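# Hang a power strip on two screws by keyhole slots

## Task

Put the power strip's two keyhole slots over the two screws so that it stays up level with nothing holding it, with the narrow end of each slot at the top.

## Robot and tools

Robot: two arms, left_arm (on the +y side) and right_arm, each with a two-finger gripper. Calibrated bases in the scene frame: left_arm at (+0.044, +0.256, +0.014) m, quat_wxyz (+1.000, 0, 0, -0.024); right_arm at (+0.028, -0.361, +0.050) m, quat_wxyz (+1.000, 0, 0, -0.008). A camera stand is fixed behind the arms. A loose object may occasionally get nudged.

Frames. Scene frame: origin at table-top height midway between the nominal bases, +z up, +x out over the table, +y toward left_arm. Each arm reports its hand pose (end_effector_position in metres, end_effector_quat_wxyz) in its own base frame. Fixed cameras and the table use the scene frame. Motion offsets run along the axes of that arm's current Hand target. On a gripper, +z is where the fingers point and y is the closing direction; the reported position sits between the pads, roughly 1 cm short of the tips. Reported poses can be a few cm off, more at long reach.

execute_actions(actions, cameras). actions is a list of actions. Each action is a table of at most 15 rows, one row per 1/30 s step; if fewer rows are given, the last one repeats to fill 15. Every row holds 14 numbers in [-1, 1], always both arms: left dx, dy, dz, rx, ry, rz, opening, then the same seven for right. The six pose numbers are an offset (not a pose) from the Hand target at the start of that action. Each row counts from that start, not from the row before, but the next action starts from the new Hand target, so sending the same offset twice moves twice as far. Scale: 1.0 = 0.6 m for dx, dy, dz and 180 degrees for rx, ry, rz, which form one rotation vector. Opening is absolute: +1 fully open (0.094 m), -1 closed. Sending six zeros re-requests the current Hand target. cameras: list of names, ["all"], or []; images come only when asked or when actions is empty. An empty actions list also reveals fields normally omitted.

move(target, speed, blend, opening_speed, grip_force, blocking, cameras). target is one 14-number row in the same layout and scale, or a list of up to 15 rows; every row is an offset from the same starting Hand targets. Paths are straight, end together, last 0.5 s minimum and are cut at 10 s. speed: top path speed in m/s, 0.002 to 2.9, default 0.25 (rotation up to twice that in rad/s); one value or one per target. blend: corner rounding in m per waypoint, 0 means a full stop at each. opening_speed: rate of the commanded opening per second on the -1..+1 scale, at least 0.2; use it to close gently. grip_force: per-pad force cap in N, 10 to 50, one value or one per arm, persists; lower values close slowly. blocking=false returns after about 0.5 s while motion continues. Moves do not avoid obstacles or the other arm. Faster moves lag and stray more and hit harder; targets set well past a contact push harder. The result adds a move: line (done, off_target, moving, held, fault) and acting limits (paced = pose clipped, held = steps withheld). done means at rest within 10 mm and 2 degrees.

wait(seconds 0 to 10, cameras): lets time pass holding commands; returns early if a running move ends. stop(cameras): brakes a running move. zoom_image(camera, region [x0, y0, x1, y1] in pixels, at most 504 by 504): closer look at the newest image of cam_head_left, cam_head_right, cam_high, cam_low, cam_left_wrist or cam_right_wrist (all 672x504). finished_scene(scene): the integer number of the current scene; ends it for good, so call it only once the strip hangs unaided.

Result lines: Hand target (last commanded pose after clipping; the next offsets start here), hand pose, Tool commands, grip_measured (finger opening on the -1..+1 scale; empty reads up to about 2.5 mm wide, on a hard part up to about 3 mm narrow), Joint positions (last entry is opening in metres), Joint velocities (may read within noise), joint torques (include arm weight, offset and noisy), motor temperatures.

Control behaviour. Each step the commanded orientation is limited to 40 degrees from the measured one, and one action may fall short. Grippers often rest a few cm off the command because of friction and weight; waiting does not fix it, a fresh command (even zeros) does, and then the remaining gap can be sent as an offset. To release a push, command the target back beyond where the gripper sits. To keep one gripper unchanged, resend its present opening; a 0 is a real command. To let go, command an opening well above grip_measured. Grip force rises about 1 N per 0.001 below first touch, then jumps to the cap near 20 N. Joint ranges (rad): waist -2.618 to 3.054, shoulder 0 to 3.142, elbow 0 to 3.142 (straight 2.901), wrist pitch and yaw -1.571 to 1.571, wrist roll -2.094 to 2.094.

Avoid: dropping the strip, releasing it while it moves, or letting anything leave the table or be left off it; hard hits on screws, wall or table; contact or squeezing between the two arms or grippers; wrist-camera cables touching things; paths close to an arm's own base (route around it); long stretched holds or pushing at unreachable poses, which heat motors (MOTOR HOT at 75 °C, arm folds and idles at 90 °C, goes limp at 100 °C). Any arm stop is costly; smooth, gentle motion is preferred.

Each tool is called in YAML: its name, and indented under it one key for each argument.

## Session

execute_actions:
  actions: []

Scene clock: 0.00 s.
left_arm: end_effector_position=(+0.4153, -0.0274, +0.1143) grip_measured=+1.000 end_effector_quat_wxyz=(+0.606, +0.067, +0.791, -0.044) | right_arm: end_effector_position=(+0.4017, -0.0434, +0.1043) grip_measured=+1.000 end_effector_quat_wxyz=(+0.592, +0.072, +0.802, -0.019)
Joint positions: left_arm=[-0.004 1.591 0.418 0.907 0.148 0.053 0.094] | right_arm=[-0.101 1.555 0.376 0.877 0.02 0.063 0.094]
Joint velocities: within noise
Joint torques (N m): no reading
Motor temperatures (°C): left_arm=[25 24 35 34 24 26 26] | right_arm=[25 26 29 31 25 24 26]
Heat: left arm: 35 °C; right arm: 31 °C.
Hand target: left_arm +0.4180, -0.0276, +0.1221; +0.615, +0.068, +0.784, -0.044 | right_arm +0.4014, -0.0435, +0.1030; +0.589, +0.072, +0.805, -0.020
Tool commands: left_gripper/opening=+1.0 right_gripper/opening=+1.0
camera_calibration:
cam_left_wrist: T_world_to_cam=[[-0.232478, -0.971747, -0.0407551, 0.0680902], [-0.623427, 0.181048, -0.760632, 0.39436], [0.74652, -0.151423, -0.647903, -0.120923], [0, 0, 0, 1]] pos_world=[0.351955, -0.0235421, 0.224392]
cam_right_wrist: T_world_to_cam=[[-0.235063, -0.965075, -0.115652, 0.0609765], [-0.617222, 0.240125, -0.749251, 0.384019], [0.750855, -0.104738, -0.65211, -0.116632], [0, 0, 0, 1]] pos_world=[0.338932, -0.0455813, 0.218722]

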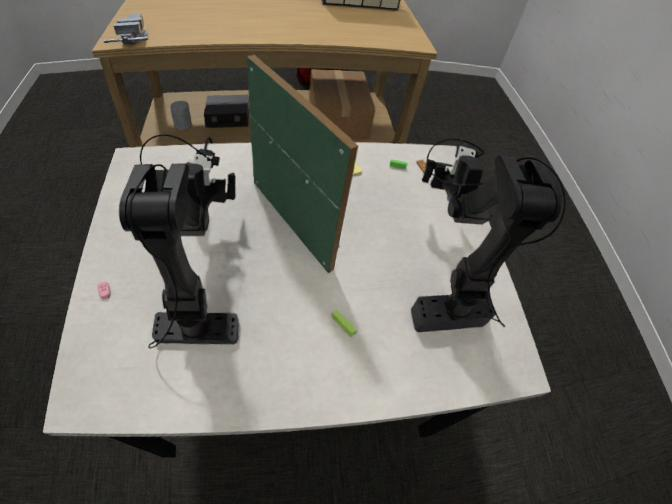

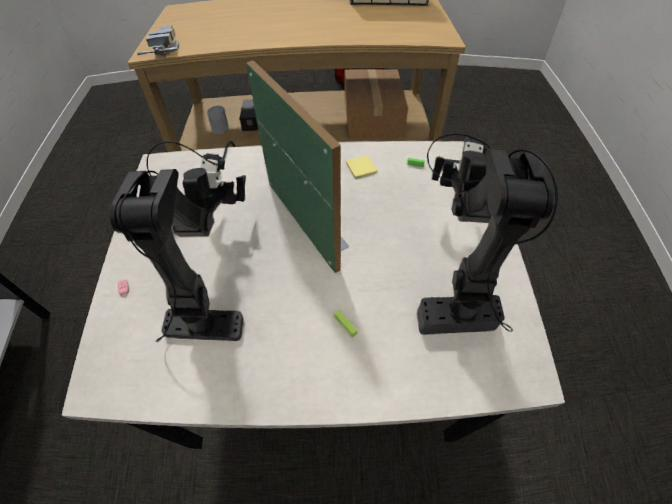

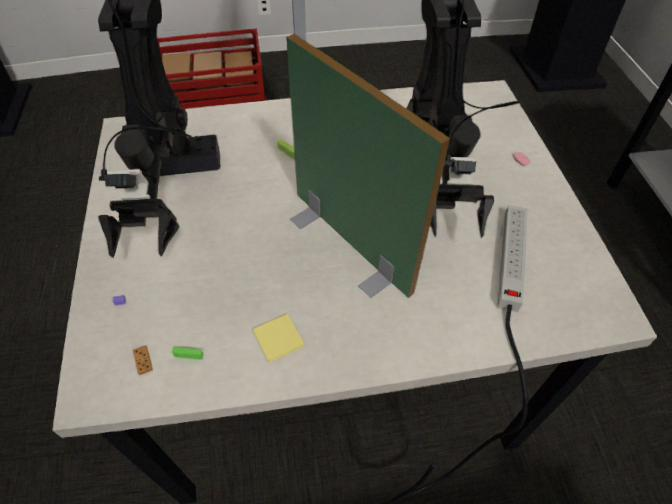

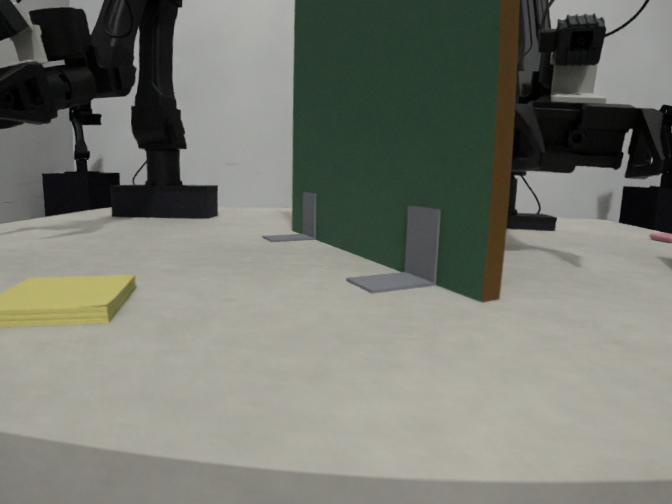

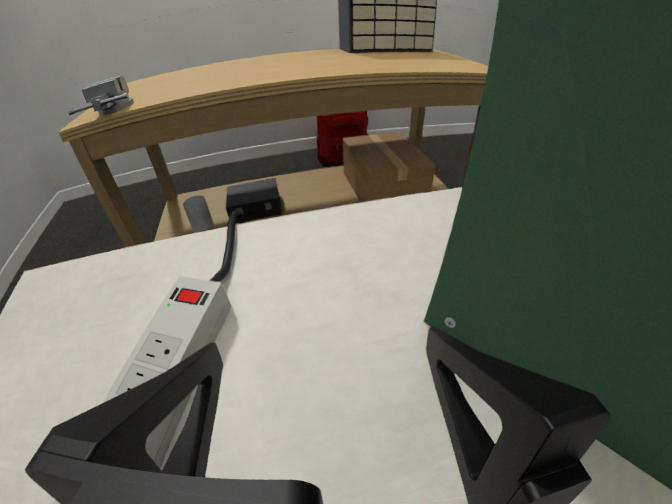

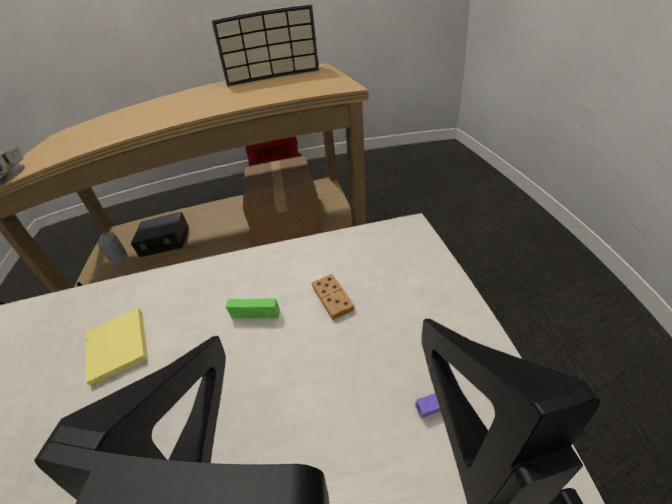

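zoom_image:
  camera: "cam_head_left"
  region: [230, 60, 370, 280]

zoom_image:
  camera: "cam_high"
  region: [440, 170, 580, 330]

zoom_image:
  camera: "cam_left_wrist"
  region: [60, 240, 300, 504]

zoom_image:
  camera: "cam_head_right"
  region: [220, 50, 360, 280]

Scaled by 2.291 from the camera's 672x504 image, which has a finer 960x720 frame.

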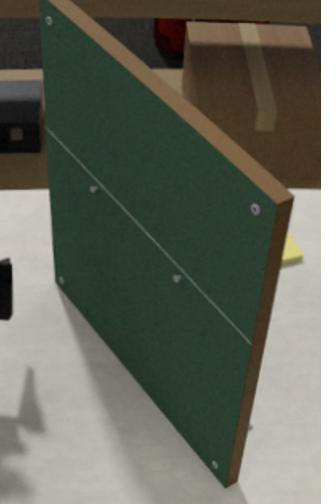

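Scaled by 3.150 from the camera's 672x504 image, which has a finer 960x720 frame.

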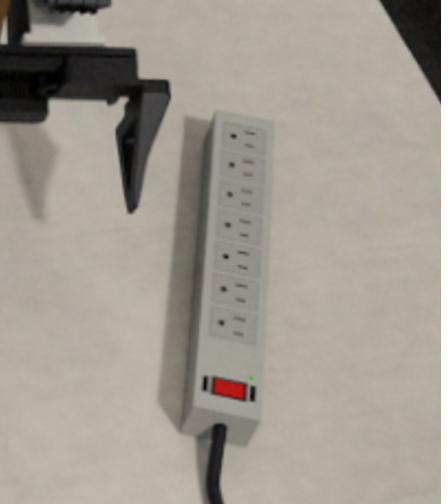

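Scaled by 1.909 from the camera's 672x504 image, which has a finer 960x720 frame.

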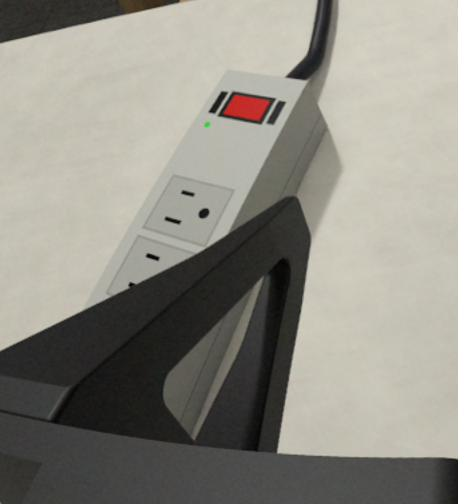

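Scaled by 2.191 from the camera's 672x504 image, which has a finer 960x720 frame.

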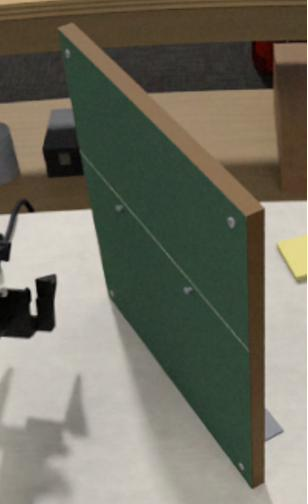

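move:
  target:
    - [-0.194,0.003,-0.048,0,0,0,1,0,0,0,0,0,0,1]
    - [-0.173,0.316,-0.099,0.0508,0.4205,0.0567,1,0,0,0,0,0,0,1]
  speed: 0.25
  blend: 0.05
  cameras: ["cam_left_wrist"]

Scene clock: 39.07 s.
left_arm: end_effector_position=(+0.4145, +0.1615, +0.2374) grip_measured=+1.000 end_effector_quat_wxyz=(+0.134, +0.185, +0.970, +0.081) | right_arm: end_effector_position=(+0.4017, -0.0434, +0.1043) grip_measured=+1.000 end_effector_quat_wxyz=(+0.592, +0.072, +0.802, -0.019)
Joint positions: left_arm=[0.371 2.085 2.375 -1.546 0.004 0.747 0.094] | right_arm=[-0.101 1.555 0.376 0.877 0.02 0.063 0.094]
Joint torques (N m): left_arm=[0.1 -9.37 7.77 0.53 -0.04 0.11] | right_arm=[0.03 -6.05 6.68 1.98 0.01 0]
Motor temperatures (°C): left_arm=[25 24 36 36 24 26 26] | right_arm=[25 28 30 39 25 24 26]
Heat: left arm: 36 °C; right arm: 39 °C.
Hand target: left_arm +0.4158, +0.1632, +0.2399; +0.000, +0.190, +0.982, +0.000 | right_arm +0.4014, -0.0435, +0.1030; +0.589, +0.072, +0.805, -0.020
Off the commanded pose: left_arm 0.003 m, 18 deg | right_arm 0.001 m, 0 deg.
joint sent to its limit (left arm) — joint 4 (wrist pitch), lower limit. The joint targets are off in orientation, not in position.
move: off_target (left_arm)
camera_calibration:
cam_left_wrist: T_world_to_cam=[[-0.39712, -0.904314, -0.156562, 0.341264], [-0.907991, 0.362298, 0.210458, 0.311436], [-0.133598, 0.225734, -0.964985, 0.367318], [0, 0, 0, 1]] pos_world=[0.467377, 0.112861, 0.342341]
Images, in order (width x height): cam_left_wrist 672x504.

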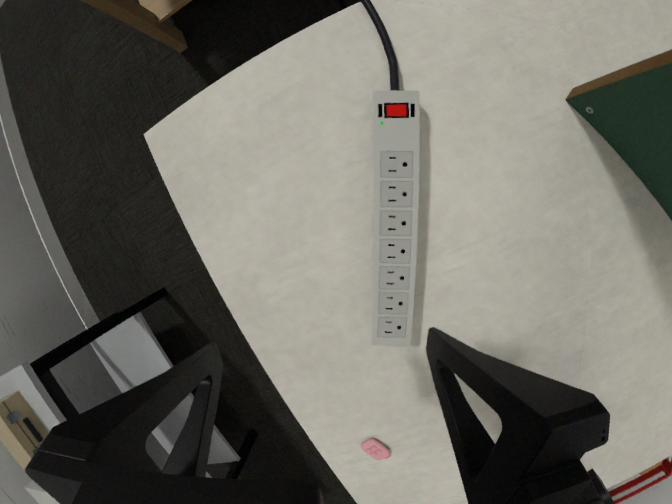

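move:
  target: [-0.0453,-0.0691,0.233,0,0,0,1,0,0,0,0,0,0,1]
  speed: 0.25
  cameras: ["cam_left_wrist"]

Scene clock: 56.70 s.
left_arm: end_effector_position=(+0.4201, +0.1151, +0.1004) grip_measured=+1.000 end_effector_quat_wxyz=(-0.010, +0.193, +0.981, -0.001) | right_arm: end_effector_position=(+0.4017, -0.0434, +0.1043) grip_measured=+1.000 end_effector_quat_wxyz=(+0.592, +0.072, +0.802, -0.019)
Joint positions: left_arm=[0.262 2.271 2.151 -1.47 -0.007 0.65 0.094] | right_arm=[-0.101 1.555 0.376 0.877 0.02 0.063 0.094]
Joint torques (N m): left_arm=[-0.18 -12.18 5.93 0.29 0.05 -0.06] | right_arm=[-0.02 -6.04 6.72 1.98 0.01 -0.01]
Heat: left arm: 36 °C; right arm: 40 °C.
Hand target: left_arm +0.4255, +0.1146, +0.1002; +0.000, +0.190, +0.982, +0.000 | right_arm +0.4014, -0.0435, +0.1030; +0.589, +0.072, +0.805, -0.020
Off the commanded pose: left_arm 0.005 m, 1 deg | right_arm 0.001 m, 0 deg.
move: done
camera_calibration:
cam_left_wrist: T_world_to_cam=[[-0.41911, -0.905207, 0.0703387, 0.266656], [-0.801164, 0.405162, 0.440432, 0.289249], [-0.427181, 0.128237, -0.895026, 0.373776], [0, 0, 0, 1]] pos_world=[0.503164, 0.0762544, 0.188388]
Images, in order (width x height): cam_left_wrist 672x504.

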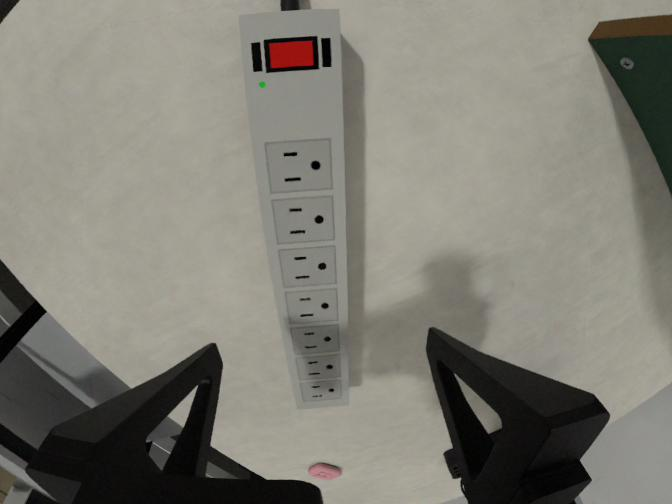

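move:
  target: [0.007,0.0095,0.145,0,0,0,1,0,0,0,0,0,0,1]
  speed: 0.12
  cameras: ["cam_left_wrist"]

Scene clock: 68.87 s.
left_arm: end_effector_position=(+0.4223, +0.1196, +0.0200) grip_measured=+1.000 end_effector_quat_wxyz=(-0.002, +0.190, +0.982, +0.003) | right_arm: end_effector_position=(+0.4017, -0.0434, +0.1043) grip_measured=+1.000 end_effector_quat_wxyz=(+0.592, +0.072, +0.802, -0.019)
Joint positions: left_arm=[0.271 2.279 1.845 -1.137 -0.007 0.652 0.094] | right_arm=[-0.101 1.555 0.376 0.877 0.02 0.063 0.094]
Joint torques (N m): left_arm=[0.55 -11.04 5.22 0.35 0.05 0.09] | right_arm=[-0.1 -6.06 6.71 1.98 0.01 -0.01]
Heat: left arm: 35 °C; right arm: 41 °C.
Hand target: left_arm +0.4238, +0.1215, +0.0131; +0.000, +0.190, +0.982, +0.000 | right_arm +0.4014, -0.0435, +0.1030; +0.589, +0.072, +0.805, -0.020
Off the commanded pose: left_arm 0.007 m, 0 deg | right_arm 0.001 m, 0 deg.
move: done
camera_calibration:
cam_left_wrist: T_world_to_cam=[[-0.414684, -0.908074, 0.0586417, 0.27612], [-0.811266, 0.398127, 0.428186, 0.329874], [-0.412171, 0.129988, -0.901786, 0.295753], [0, 0, 0, 1]] pos_world=[0.504019, 0.0809617, 0.109267]
Images, in order (width x height): cam_left_wrist 672x504.

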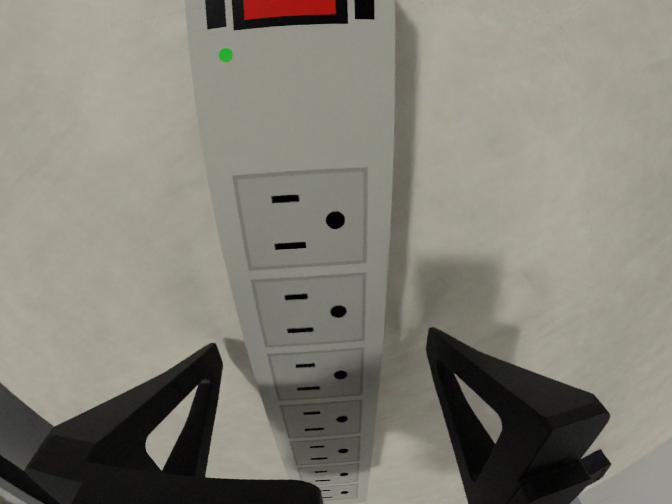

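move:
  target: [0,0,0.02,0,0,0,1,0,0,0,0,0,0,1]
  speed: 0.06

Scene clock: 74.40 s.
left_arm: end_effector_position=(+0.4244, +0.1204, +0.0128) grip_measured=+1.000 end_effector_quat_wxyz=(+0.003, +0.190, +0.982, +0.006) | right_arm: end_effector_position=(+0.4017, -0.0434, +0.1043) grip_measured=+1.000 end_effector_quat_wxyz=(+0.592, +0.072, +0.802, -0.019)
Joint positions: left_arm=[0.271 2.283 1.823 -1.1 -0.008 0.653 0.094] | right_arm=[-0.101 1.555 0.376 0.877 0.02 0.063 0.094]
Joint torques (N m): left_arm=[0.47 -10.47 4.71 0.34 0.05 0.1] | right_arm=[-0.02 -5.98 6.71 1.96 0.02 -0.01]
Heat: left arm: 36 °C; right arm: 41 °C.
Hand target: left_arm +0.4238, +0.1215, +0.0012; +0.000, +0.190, +0.982, +0.000 | right_arm +0.4014, -0.0435, +0.1030; +0.589, +0.072, +0.805, -0.020
Off the commanded pose: left_arm 0.012 m, 1 deg | right_arm 0.001 m, 0 deg.
move: off_target (left_arm)

move:
  target: [0,0,0,0,0,0,-0.35,0,0,0,0,0,0,1]
  opening_speed: 0.7
  cameras: ["cam_left_wrist"]

Scene clock: 79.23 s.
left_arm: end_effector_position=(+0.4256, +0.1208, +0.0128) grip_measured=-0.082 end_effector_quat_wxyz=(+0.005, +0.190, +0.982, +0.007) | right_arm: end_effector_position=(+0.4017, -0.0434, +0.1043) grip_measured=+1.000 end_effector_quat_wxyz=(+0.592, +0.072, +0.802, -0.019)
Joint positions: left_arm=[0.271 2.283 1.823 -1.095 -0.008 0.654 0.043] | right_arm=[-0.101 1.555 0.376 0.877 0.02 0.063 0.094]
Joint torques (N m): left_arm=[0.51 -10.48 4.7 0.32 0.06 0.09] | right_arm=[-0.01 -6 6.74 1.96 0.02 -0.02]
Heat: left arm: 35 °C; right arm: 41 °C.
Hand target: left_arm +0.4239, +0.1215, +0.0012; +0.000, +0.190, +0.982, +0.000 | right_arm +0.4014, -0.0435, +0.1030; +0.589, +0.072, +0.805, -0.020
Off the commanded pose: left_arm 0.012 m, 1 deg | right_arm 0.001 m, 0 deg.
move: off_target (left_arm)
camera_calibration:
cam_left_wrist: T_world_to_cam=[[-0.417216, -0.907566, 0.0474839, 0.280026], [-0.816931, 0.397417, 0.417952, 0.337814], [-0.39819, 0.135585, -0.907227, 0.283984], [0, 0, 0, 1]] pos_world=[0.505881, 0.0813856, 0.103151]
Images, in order (width x height): cam_left_wrist 672x504.

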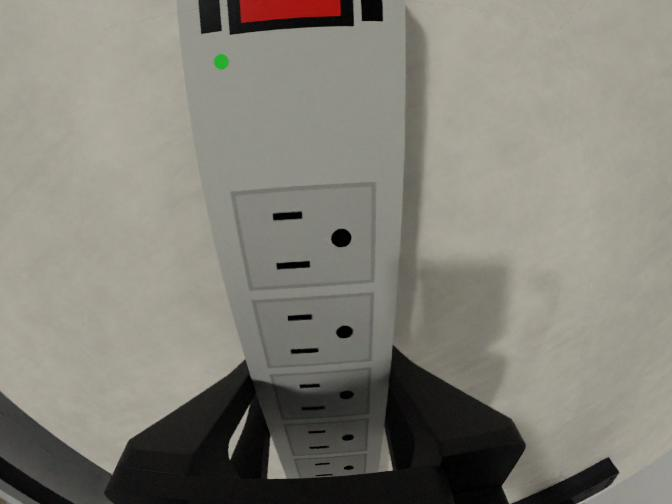

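move:
  target:
    - [0,0,-0.2,0,0,0,-0.35,0,0,0,0,0,0,1]
    - [0.28,-0.08,-0.6,0,-0.25,0,-0.35,0,0,0,0,0,0,1]
  speed: [0.1,0.2]
  blend: 0.05
  cameras: ["cam_low","cam_high","cam_left_wrist"]

Scene clock: 100.27 s.
left_arm: end_effector_position=(+0.2425, +0.1511, +0.3399) grip_measured=-0.082 end_effector_quat_wxyz=(+0.371, +0.125, +0.920, -0.004) | right_arm: end_effector_position=(+0.4017, -0.0434, +0.1043) grip_measured=+1.000 end_effector_quat_wxyz=(+0.592, +0.072, +0.802, -0.019)
Joint positions: left_arm=[0.951 1.422 1.846 -1.587 0.66 1.08 0.043] | right_arm=[-0.101 1.555 0.376 0.877 0.02 0.063 0.094]
Joint torques (N m): left_arm=[0.38 -6.6 5.56 1.04 1.24 0.13] | right_arm=[-0.06 -5.97 6.68 1.98 0 -0.01]
Motor temperatures (°C): left_arm=[25 29 36 32 24 25 26] | right_arm=[25 29 31 42 25 24 26]
Heat: left arm: 36 °C; right arm: 42 °C.
Hand target: left_arm +0.2500, +0.1397, +0.3611; +0.376, +0.176, +0.907, -0.073 | right_arm +0.4014, -0.0435, +0.1030; +0.589, +0.072, +0.805, -0.020
Off the commanded pose: left_arm 0.025 m, 10 deg | right_arm 0.001 m, 0 deg.
joint read past its limit (left arm) — joint 4 (wrist pitch), lower limit.
joint sent to its limit (left arm) — joint 4 (wrist pitch), lower limit. The joint targets are off in orientation, not in position.
move: off_target (left_arm)
camera_calibration:
cam_left_wrist: T_world_to_cam=[[-0.309075, -0.948424, -0.0704538, 0.235687], [-0.898786, 0.315509, -0.304366, 0.317276], [0.310897, -0.0307489, -0.949946, 0.371386], [0, 0, 0, 1]] pos_world=[0.242545, 0.134848, 0.46597]
Images, in order (width x height): cam_high 672x504, cam_low 672x504, cam_left_wrist 672x504.

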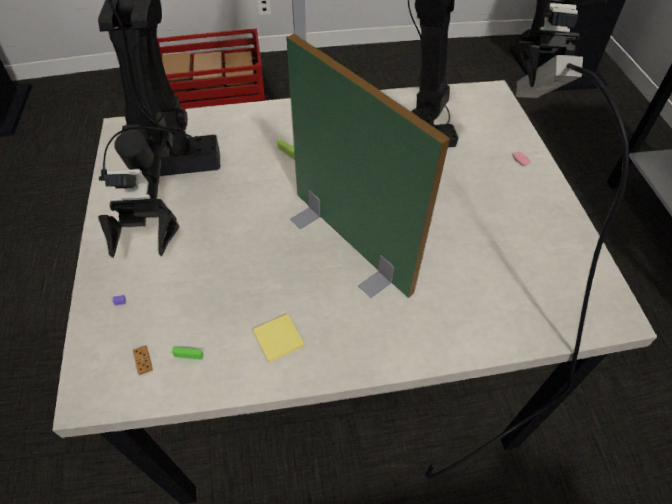

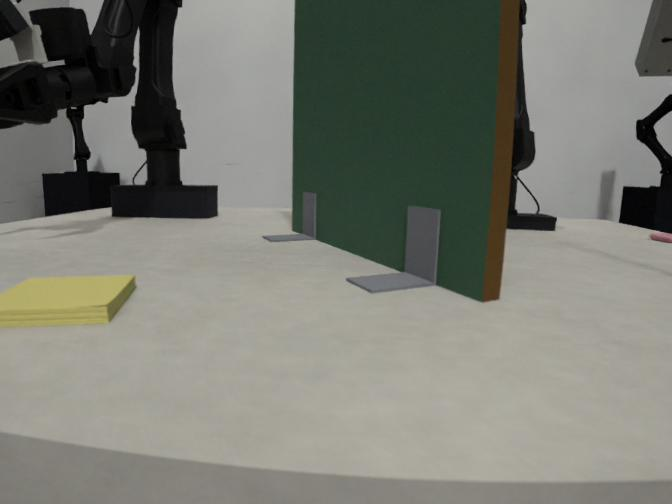

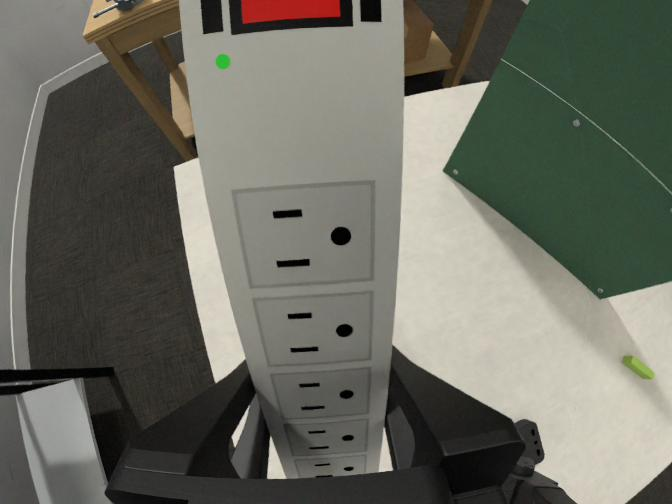

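zoom_image:
  camera: "cam_high"
  region: [490, 0, 620, 110]

zoom_image:
  camera: "cam_low"
  region: [572, 0, 672, 100]

Scaled by 3.877 from the camera's 672x504 image, which has a finer 960x720 frame.

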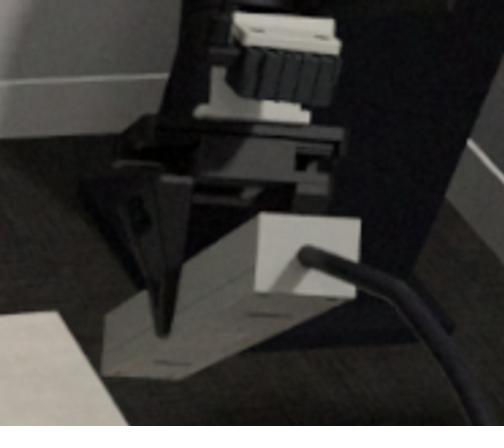

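Scaled by 5.040 from the camera's 672x504 image, which has a finer 960x720 frame.

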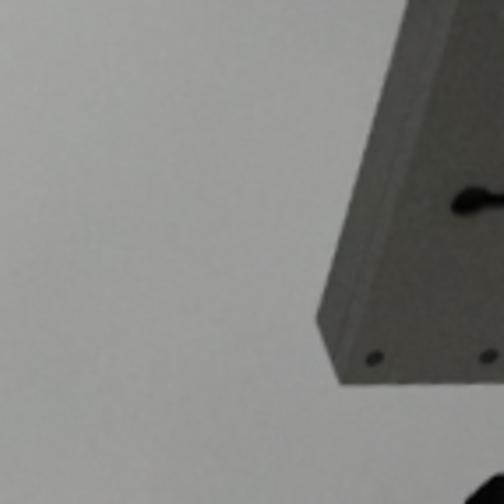

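move:
  target: [0.031,-0.317,0.042,0.189,-0.2415,0.0782,-0.35,0,0,0,0,0,0,1]
  speed: 0.15
  cameras: ["cam_left_wrist","cam_head_left","cam_head_right","cam_high"]

Scene clock: 158.27 s.
left_arm: end_effector_position=(+0.1796, -0.0264, +0.3079) grip_measured=-0.082 end_effector_quat_wxyz=(+0.544, +0.203, +0.808, -0.104) | right_arm: end_effector_position=(+0.4017, -0.0434, +0.1043) grip_measured=+1.000 end_effector_quat_wxyz=(+0.592, +0.072, +0.802, -0.019)
Joint positions: left_arm=[0.97 0.728 1.118 -1.587 1.142 1.22 0.043] | right_arm=[-0.101 1.555 0.376 0.877 0.02 0.063 0.094]
Joint torques (N m): left_arm=[-0.91 0.8 5.48 0.93 1.61 0.14] | right_arm=[-0.06 -5.98 6.72 1.98 0.01 0]
Heat: left arm: 35 °C; right arm: 44 °C.
Hand target: left_arm +0.1832, -0.0383, +0.3302; +0.619, +0.342, +0.619, -0.342 | right_arm +0.4014, -0.0435, +0.1030; +0.589, +0.072, +0.805, -0.020
Off the commanded pose: left_arm 0.026 m, 39 deg | right_arm 0.001 m, 0 deg.
joint read past its limit (left arm) — joint 4 (wrist pitch), lower limit.
joint sent to its limit (left arm) — joint 4 (wrist pitch), lower limit. The joint targets are off in orientation, not in position.
move: off_target (left_arm); limits=paced
camera_calibration:
cam_left_wrist: T_world_to_cam=[[-0.507881, -0.858539, -0.0704774, 0.0837149], [-0.618201, 0.420234, -0.664252, 0.370175], [0.599904, -0.293792, -0.744179, 0.232839], [0, 0, 0, 1]] pos_world=[0.131679, -0.0152814, 0.425063]
Images, in order (width x height): cam_head_left 672x504, cam_head_right 672x504, cam_high 672x504, cam_left_wrist 672x504.

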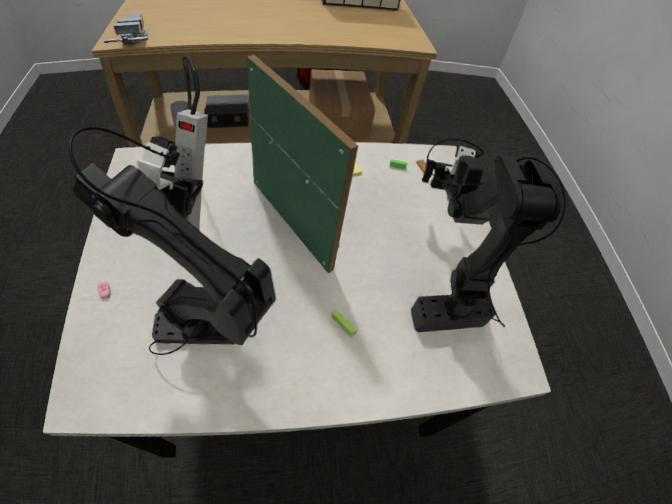

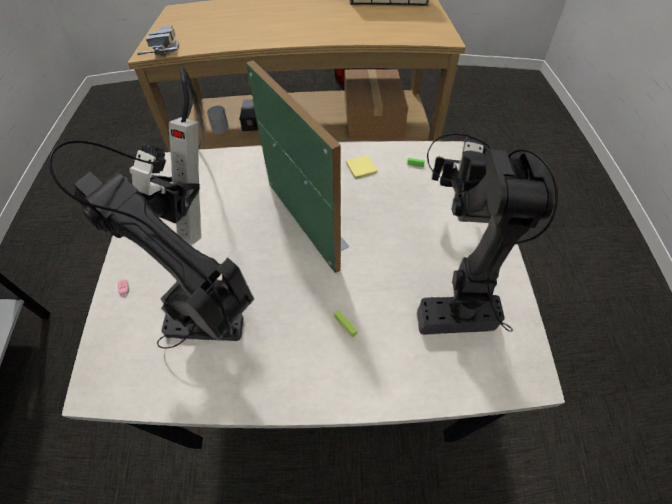

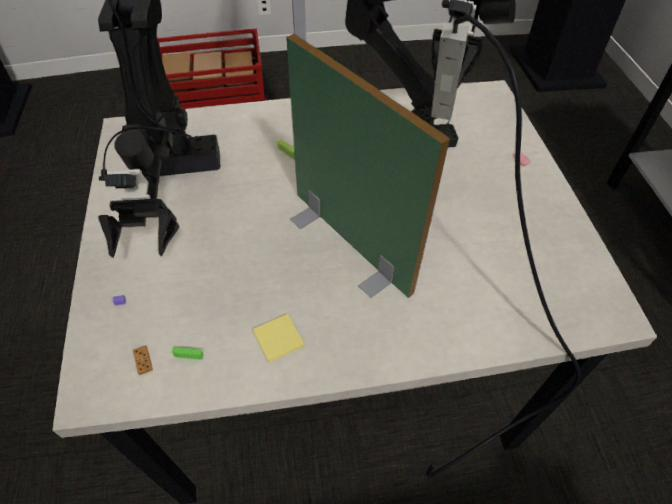

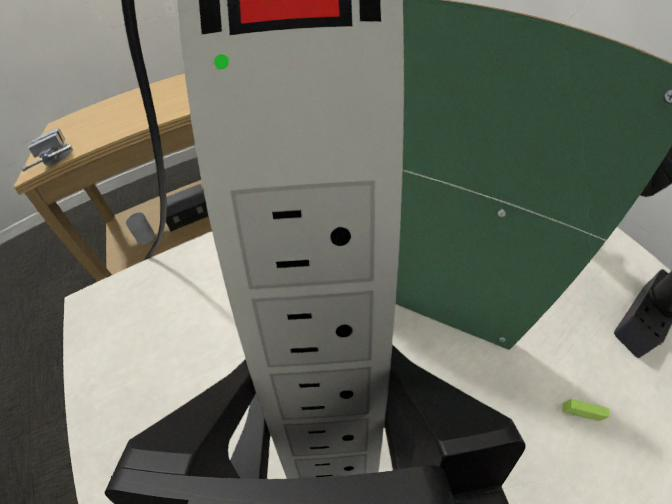

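move:
  target: [0.05,0,0.133,0,0,0,-0.35,0,0,0,0,0,0,1]
  speed: 0.15
  cameras: ["cam_left_wrist"]

Scene clock: 172.67 s.
left_arm: end_effector_position=(+0.2320, -0.1004, +0.2821) grip_measured=-0.082 end_effector_quat_wxyz=(+0.583, +0.296, +0.663, -0.365) | right_arm: end_effector_position=(+0.4017, -0.0434, +0.1043) grip_measured=+1.000 end_effector_quat_wxyz=(+0.592, +0.072, +0.802, -0.019)
Joint positions: left_arm=[0.35 0.712 0.535 -0.043 1.324 0.073 0.043] | right_arm=[-0.101 1.555 0.376 0.877 0.02 0.063 0.094]
Joint torques (N m): left_arm=[-0.9 -2.37 7.31 2.06 0.4 0.29] | right_arm=[0.02 -6 6.72 1.96 0.01 -0.02]
Heat: left arm: 35 °C; right arm: 44 °C.
Hand target: left_arm +0.2257, -0.1060, +0.3002; +0.619, +0.342, +0.619, -0.342 | right_arm +0.4014, -0.0435, +0.1030; +0.589, +0.072, +0.805, -0.020
Off the commanded pose: left_arm 0.020 m, 9 deg | right_arm 0.001 m, 0 deg.
move: off_target (left_arm)
camera_calibration:
cam_left_wrist: T_world_to_cam=[[-0.857655, -0.505298, 0.095399, 0.114871], [-0.309728, 0.359523, -0.880234, 0.399792], [0.410483, -0.784485, -0.464851, 0.0763598], [0, 0, 0, 1]] pos_world=[0.191002, -0.0257871, 0.376448]
Images, in order (width x height): cam_left_wrist 672x504.

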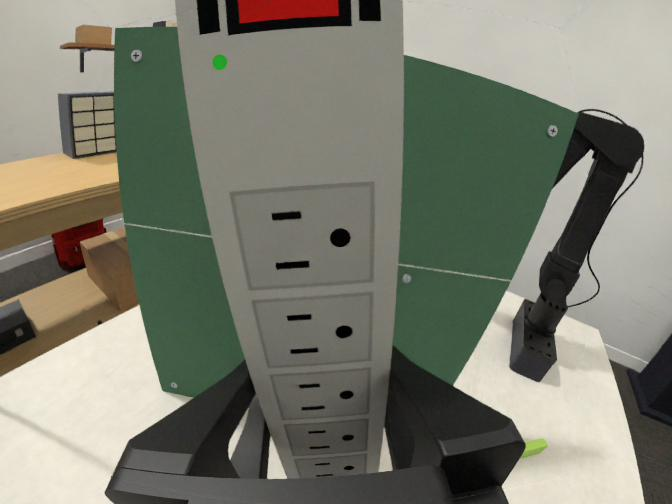

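move:
  target: [0.0253,0.003,0.0445,-0.0069,0.0069,0.5,-0.35,0,0,0,0,0,0,1]
  speed: 0.2
  cameras: ["cam_left_wrist","cam_head_left","cam_head_right","cam_high"]

Scene clock: 206.07 s.
left_arm: end_effector_position=(+0.2502, -0.1190, +0.2733) grip_measured=-0.082 end_effector_quat_wxyz=(+0.664, +0.676, +0.245, +0.207) | right_arm: end_effector_position=(+0.4017, -0.0434, +0.1043) grip_measured=+1.000 end_effector_quat_wxyz=(+0.592, +0.072, +0.802, -0.019)
Joint positions: left_arm=[0.166 0.717 0.446 0.2 1.086 1.588 0.043] | right_arm=[-0.101 1.555 0.376 0.877 0.02 0.063 0.094]
Joint torques (N m): left_arm=[-1.35 -0.7 7.17 1.98 0.51 -0.12] | right_arm=[-0.03 -5.97 6.68 1.99 -0.01 0]
Heat: left arm: 36 °C; right arm: 45 °C.
Hand target: left_arm +0.2414, -0.1276, +0.2850; +0.677, +0.677, +0.205, +0.205 | right_arm +0.4014, -0.0435, +0.1030; +0.589, +0.072, +0.805, -0.020
Off the commanded pose: left_arm 0.017 m, 5 deg | right_arm 0.001 m, 0 deg.
move: off_target (left_arm)
camera_calibration:
cam_left_wrist: T_world_to_cam=[[-0.0573924, 0.0779052, -0.995307, 0.289072], [0.466066, 0.883738, 0.0422976, 0.0204846], [0.882887, -0.461451, -0.0870288, -0.132817], [0, 0, 0, 1]] pos_world=[0.124306, -0.101912, 0.27529]
Images, in order (width x height): cam_head_left 672x504, cam_head_right 672x504, cam_high 672x504, cam_left_wrist 672x504.

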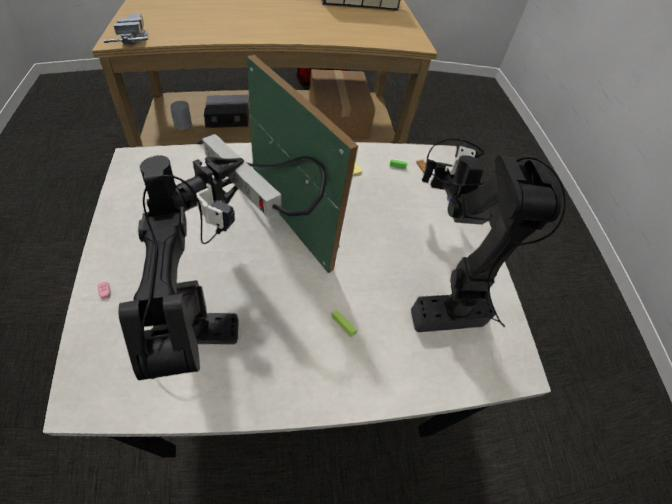

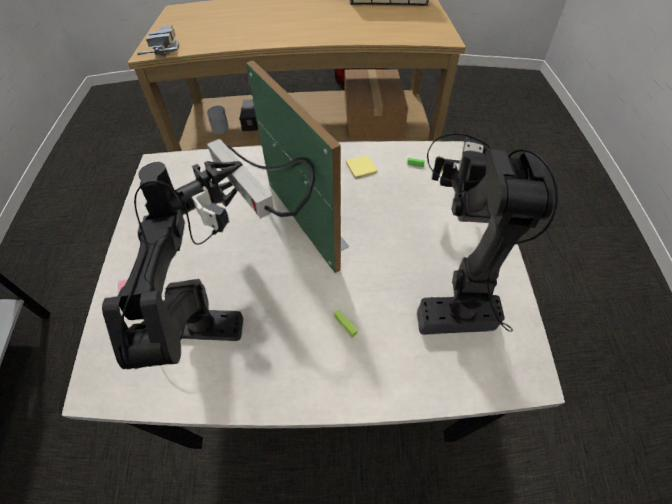

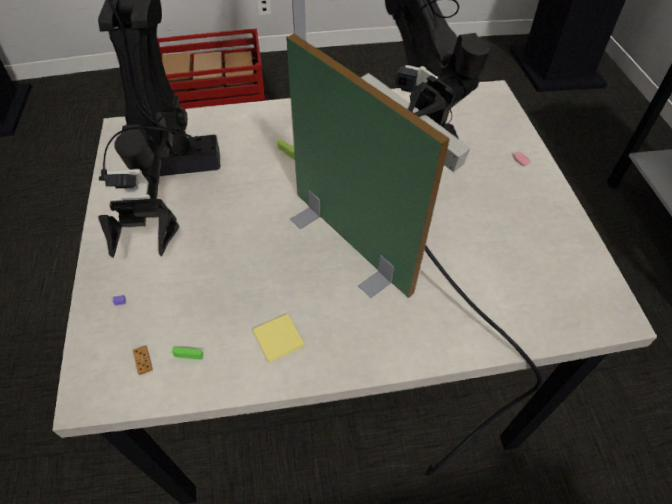

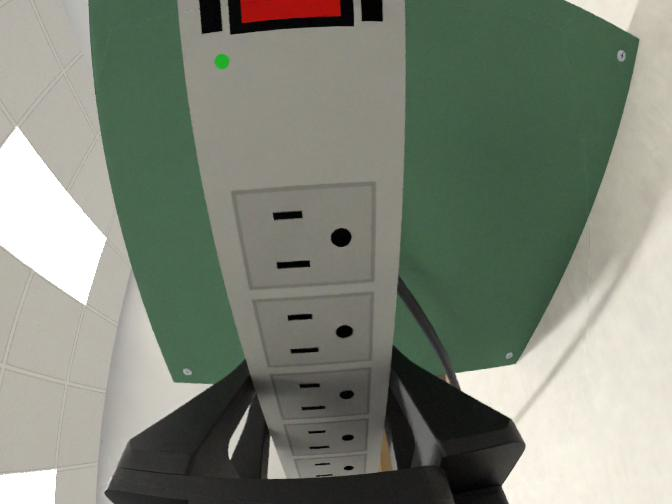

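move:
  target: [0,0.15,0,0,0,0.15,-0.35,0,0,0,0,0,0,1]
  speed: 0.12
  cameras: ["cam_left_wrist","cam_head_left","cam_head_right"]

zoom_image:
  camera: "cam_head_left"
  region: [180, 60, 370, 280]

Scene clock: 240.13 s.
left_arm: end_effector_position=(+0.2516, -0.1197, +0.3534) grip_measured=-0.082 end_effector_quat_wxyz=(+0.599, +0.713, +0.072, +0.357) | right_arm: end_effector_position=(+0.4017, -0.0434, +0.1043) grip_measured=+1.000 end_effector_quat_wxyz=(+0.592, +0.072, +0.802, -0.019)
Joint positions: left_arm=[0.166 0.772 0.769 -0.054 1.097 2.059 0.043] | right_arm=[-0.101 1.555 0.376 0.877 0.02 0.063 0.094]
Joint torques (N m): left_arm=[-1.17 -0.73 10.4 1.47 0.43 -0.18] | right_arm=[-0.08 -6.02 6.69 1.97 0 -0.02]
Motor temperatures (°C): left_arm=[25 25 36 38 25 25 27] | right_arm=[25 30 31 45 25 24 26]
Heat: left arm: 38 °C; right arm: 45 °C.
Hand target: left_arm +0.2414, -0.1276, +0.3750; +0.610, +0.706, +0.041, +0.357 | right_arm +0.4014, -0.0435, +0.1030; +0.589, +0.072, +0.805, -0.020
Off the commanded pose: left_arm 0.025 m, 4 deg | right_arm 0.001 m, 0 deg.
move: off_target (left_arm)
camera_calibration:
cam_left_wrist: T_world_to_cam=[[0.321575, 0.346442, -0.881231, 0.265478], [0.388047, 0.800705, 0.456389, -0.119546], [0.863718, -0.488722, 0.123051, -0.20011], [0, 0, 0, 1]] pos_world=[0.133857, -0.09405, 0.313131]
Images, in order (width x height): cam_head_left 672x504, cam_head_right 672x504, cam_left_wrist 672x504.

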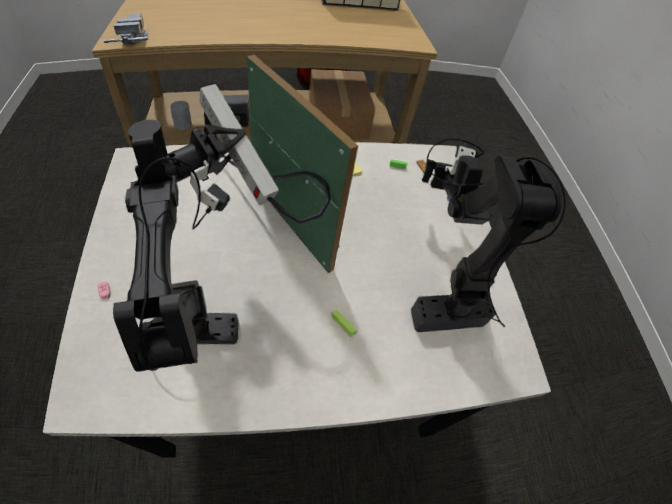

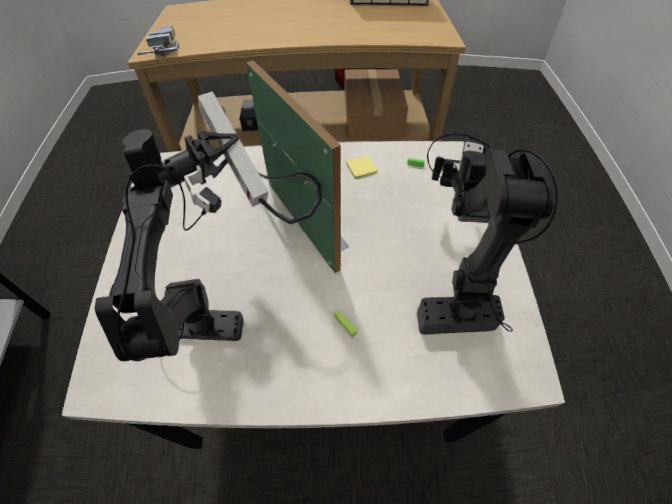

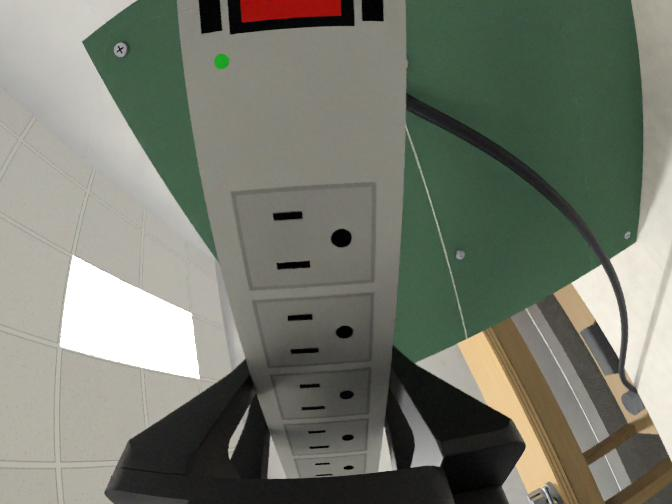

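Scaled by 2.291 from the camera's 672x504 image, which has a finer 960x720 frame.

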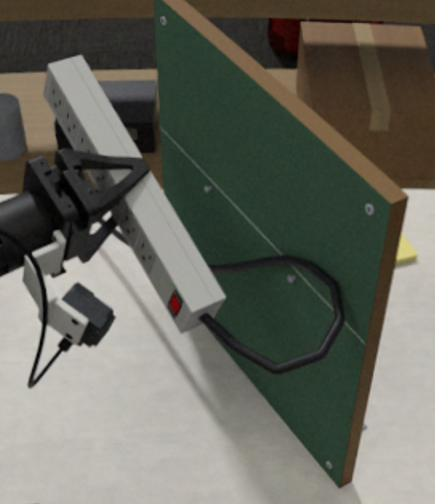

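move:
  target: [0,0.05,0,0,0,-0.30,-0.35,0,0,0,0,0,0,1]
  speed: 0.25
  cameras: ["cam_left_wrist","cam_head_left","cam_head_right"]

zoom_image:
  camera: "cam_head_left"
  region: [180, 60, 370, 280]

Scene clock: 261.67 s.
left_arm: end_effector_position=(+0.2444, -0.1256, +0.3760) grip_measured=-0.082 end_effector_quat_wxyz=(+0.688, +0.608, +0.392, +0.051) | right_arm: end_effector_position=(+0.4017, -0.0434, +0.1043) grip_measured=+1.000 end_effector_quat_wxyz=(+0.592, +0.072, +0.802, -0.019)
Joint positions: left_arm=[0.126 0.772 0.89 -0.212 1.049 1.154 0.043] | right_arm=[-0.101 1.555 0.376 0.877 0.02 0.063 0.094]
Joint torques (N m): left_arm=[-1.29 -1.43 9.8 1.73 0.5 -0.39] | right_arm=[-0.1 -6.01 6.68 1.97 0.01 -0.01]
Heat: left arm: 37 °C; right arm: 46 °C.
Hand target: left_arm +0.2300, -0.1351, +0.4018; +0.706, +0.610, +0.357, +0.042 | right_arm +0.4014, -0.0435, +0.1030; +0.589, +0.072, +0.805, -0.020
Off the commanded pose: left_arm 0.031 m, 5 deg | right_arm 0.001 m, 0 deg.
move: off_target (left_arm)
camera_calibration:
cam_left_wrist: T_world_to_cam=[[-0.411836, -0.177913, -0.893722, 0.407829], [0.394662, 0.849178, -0.35091, 0.185645], [0.82136, -0.497236, -0.279506, -0.0389313], [0, 0, 0, 1]] pos_world=[0.126668, -0.104445, 0.418749]
Images, in order (width x height): cam_head_left 672x504, cam_head_right 672x504, cam_left_wrist 672x504.

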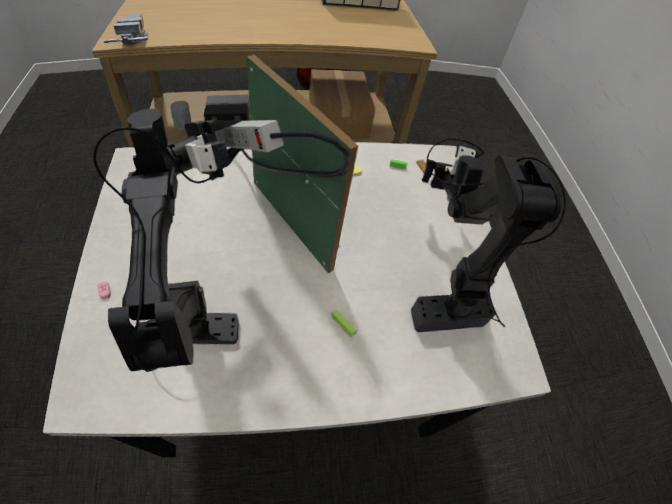

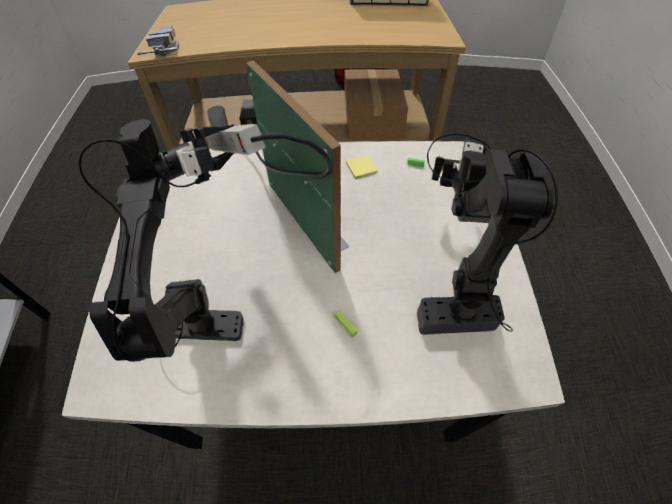

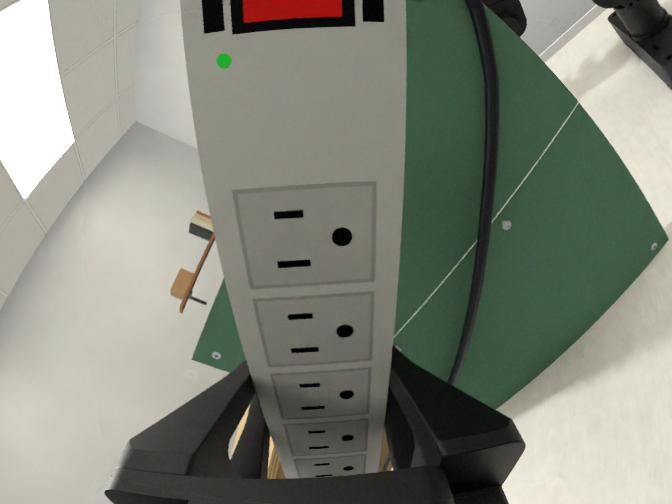

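Scaled by 2.291 from the camera's 672x504 image, which has a finer 960x720 frame.

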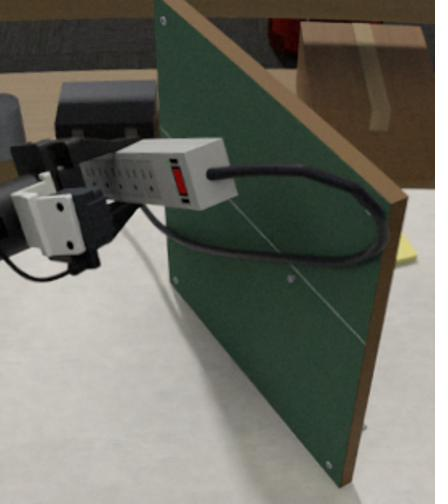

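move:
  target:
    - [0,0,0,0,0,0,-0.35,-0.159,-0.033,-0.312,0,0,0,-0.5]
    - [0,0,0,0,0,0,-0.35,-0.069,0.217,-0.55,-0.12,-0.048,-0.023,-0.5]
    - [0,0,0,0,0,0,-0.35,0.1035,0.483,-0.631,-0.2433,-0.0962,-0.0467,-0.5]
  speed: 0.25
  blend: 0.04
  cameras: ["cam_right_wrist","cam_head_right"]

Scene clock: 318.13 s.
left_arm: end_effector_position=(+0.2444, -0.1256, +0.3760) grip_measured=-0.082 end_effector_quat_wxyz=(+0.688, +0.608, +0.392, +0.050) | right_arm: end_effector_position=(+0.0623, +0.2956, +0.1805) grip_measured=-0.498 end_effector_quat_wxyz=(+0.678, -0.206, +0.662, +0.243)
Joint positions: left_arm=[0.126 0.772 0.89 -0.212 1.049 1.153 0.043] | right_arm=[1.977 1.534 0.238 1.451 1.328 -0.108 0.024]
Joint torques (N m): left_arm=[-1.32 -1.47 9.81 1.73 0.5 -0.42] | right_arm=[-0.53 -3.21 4.04 1.47 -0.03 -0.11]
Heat: left arm: 39 °C; right arm: 46 °C.
Hand target: left_arm +0.2300, -0.1351, +0.4018; +0.706, +0.610, +0.357, +0.042 | right_arm +0.0654, +0.2930, +0.1751; +0.682, -0.213, +0.662, +0.228
Off the commanded pose: left_arm 0.031 m, 5 deg | right_arm 0.007 m, 2 deg.
move: off_target (left_arm); limits=paced
camera_calibration:
cam_right_wrist: T_world_to_cam=[[0.538395, -0.831988, -0.133889, 0.232935], [-0.374537, -0.0939243, -0.922443, 0.265083], [0.754886, 0.546785, -0.362179, -0.0217107], [0, 0, 0, 1]] pos_world=[-0.00973884, 0.230568, 0.267848]
Images, in order (width x height): cam_head_right 672x504, cam_right_wrist 672x504.

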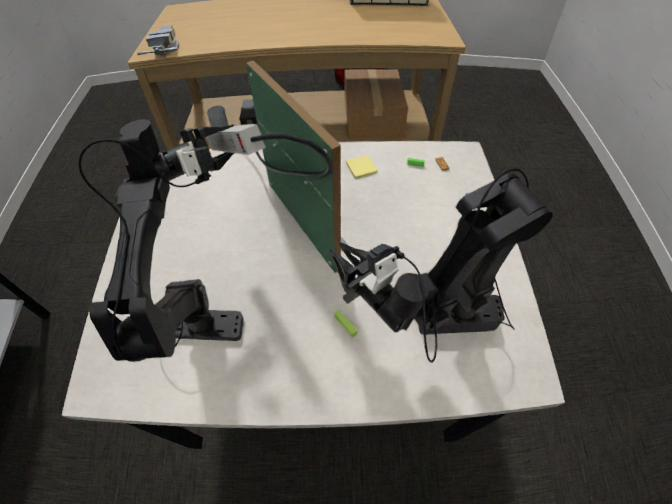

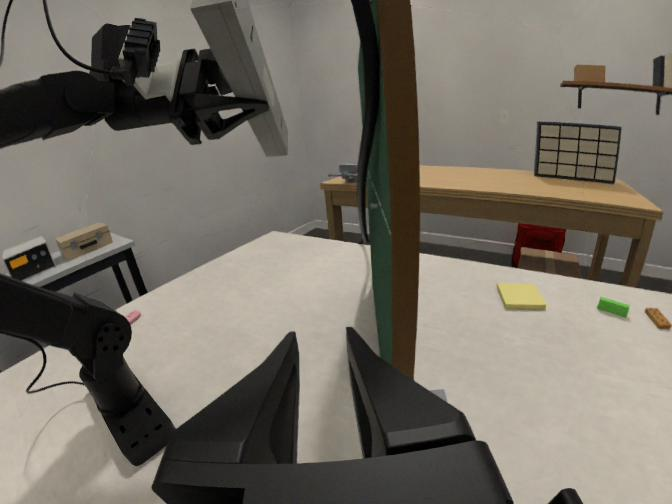

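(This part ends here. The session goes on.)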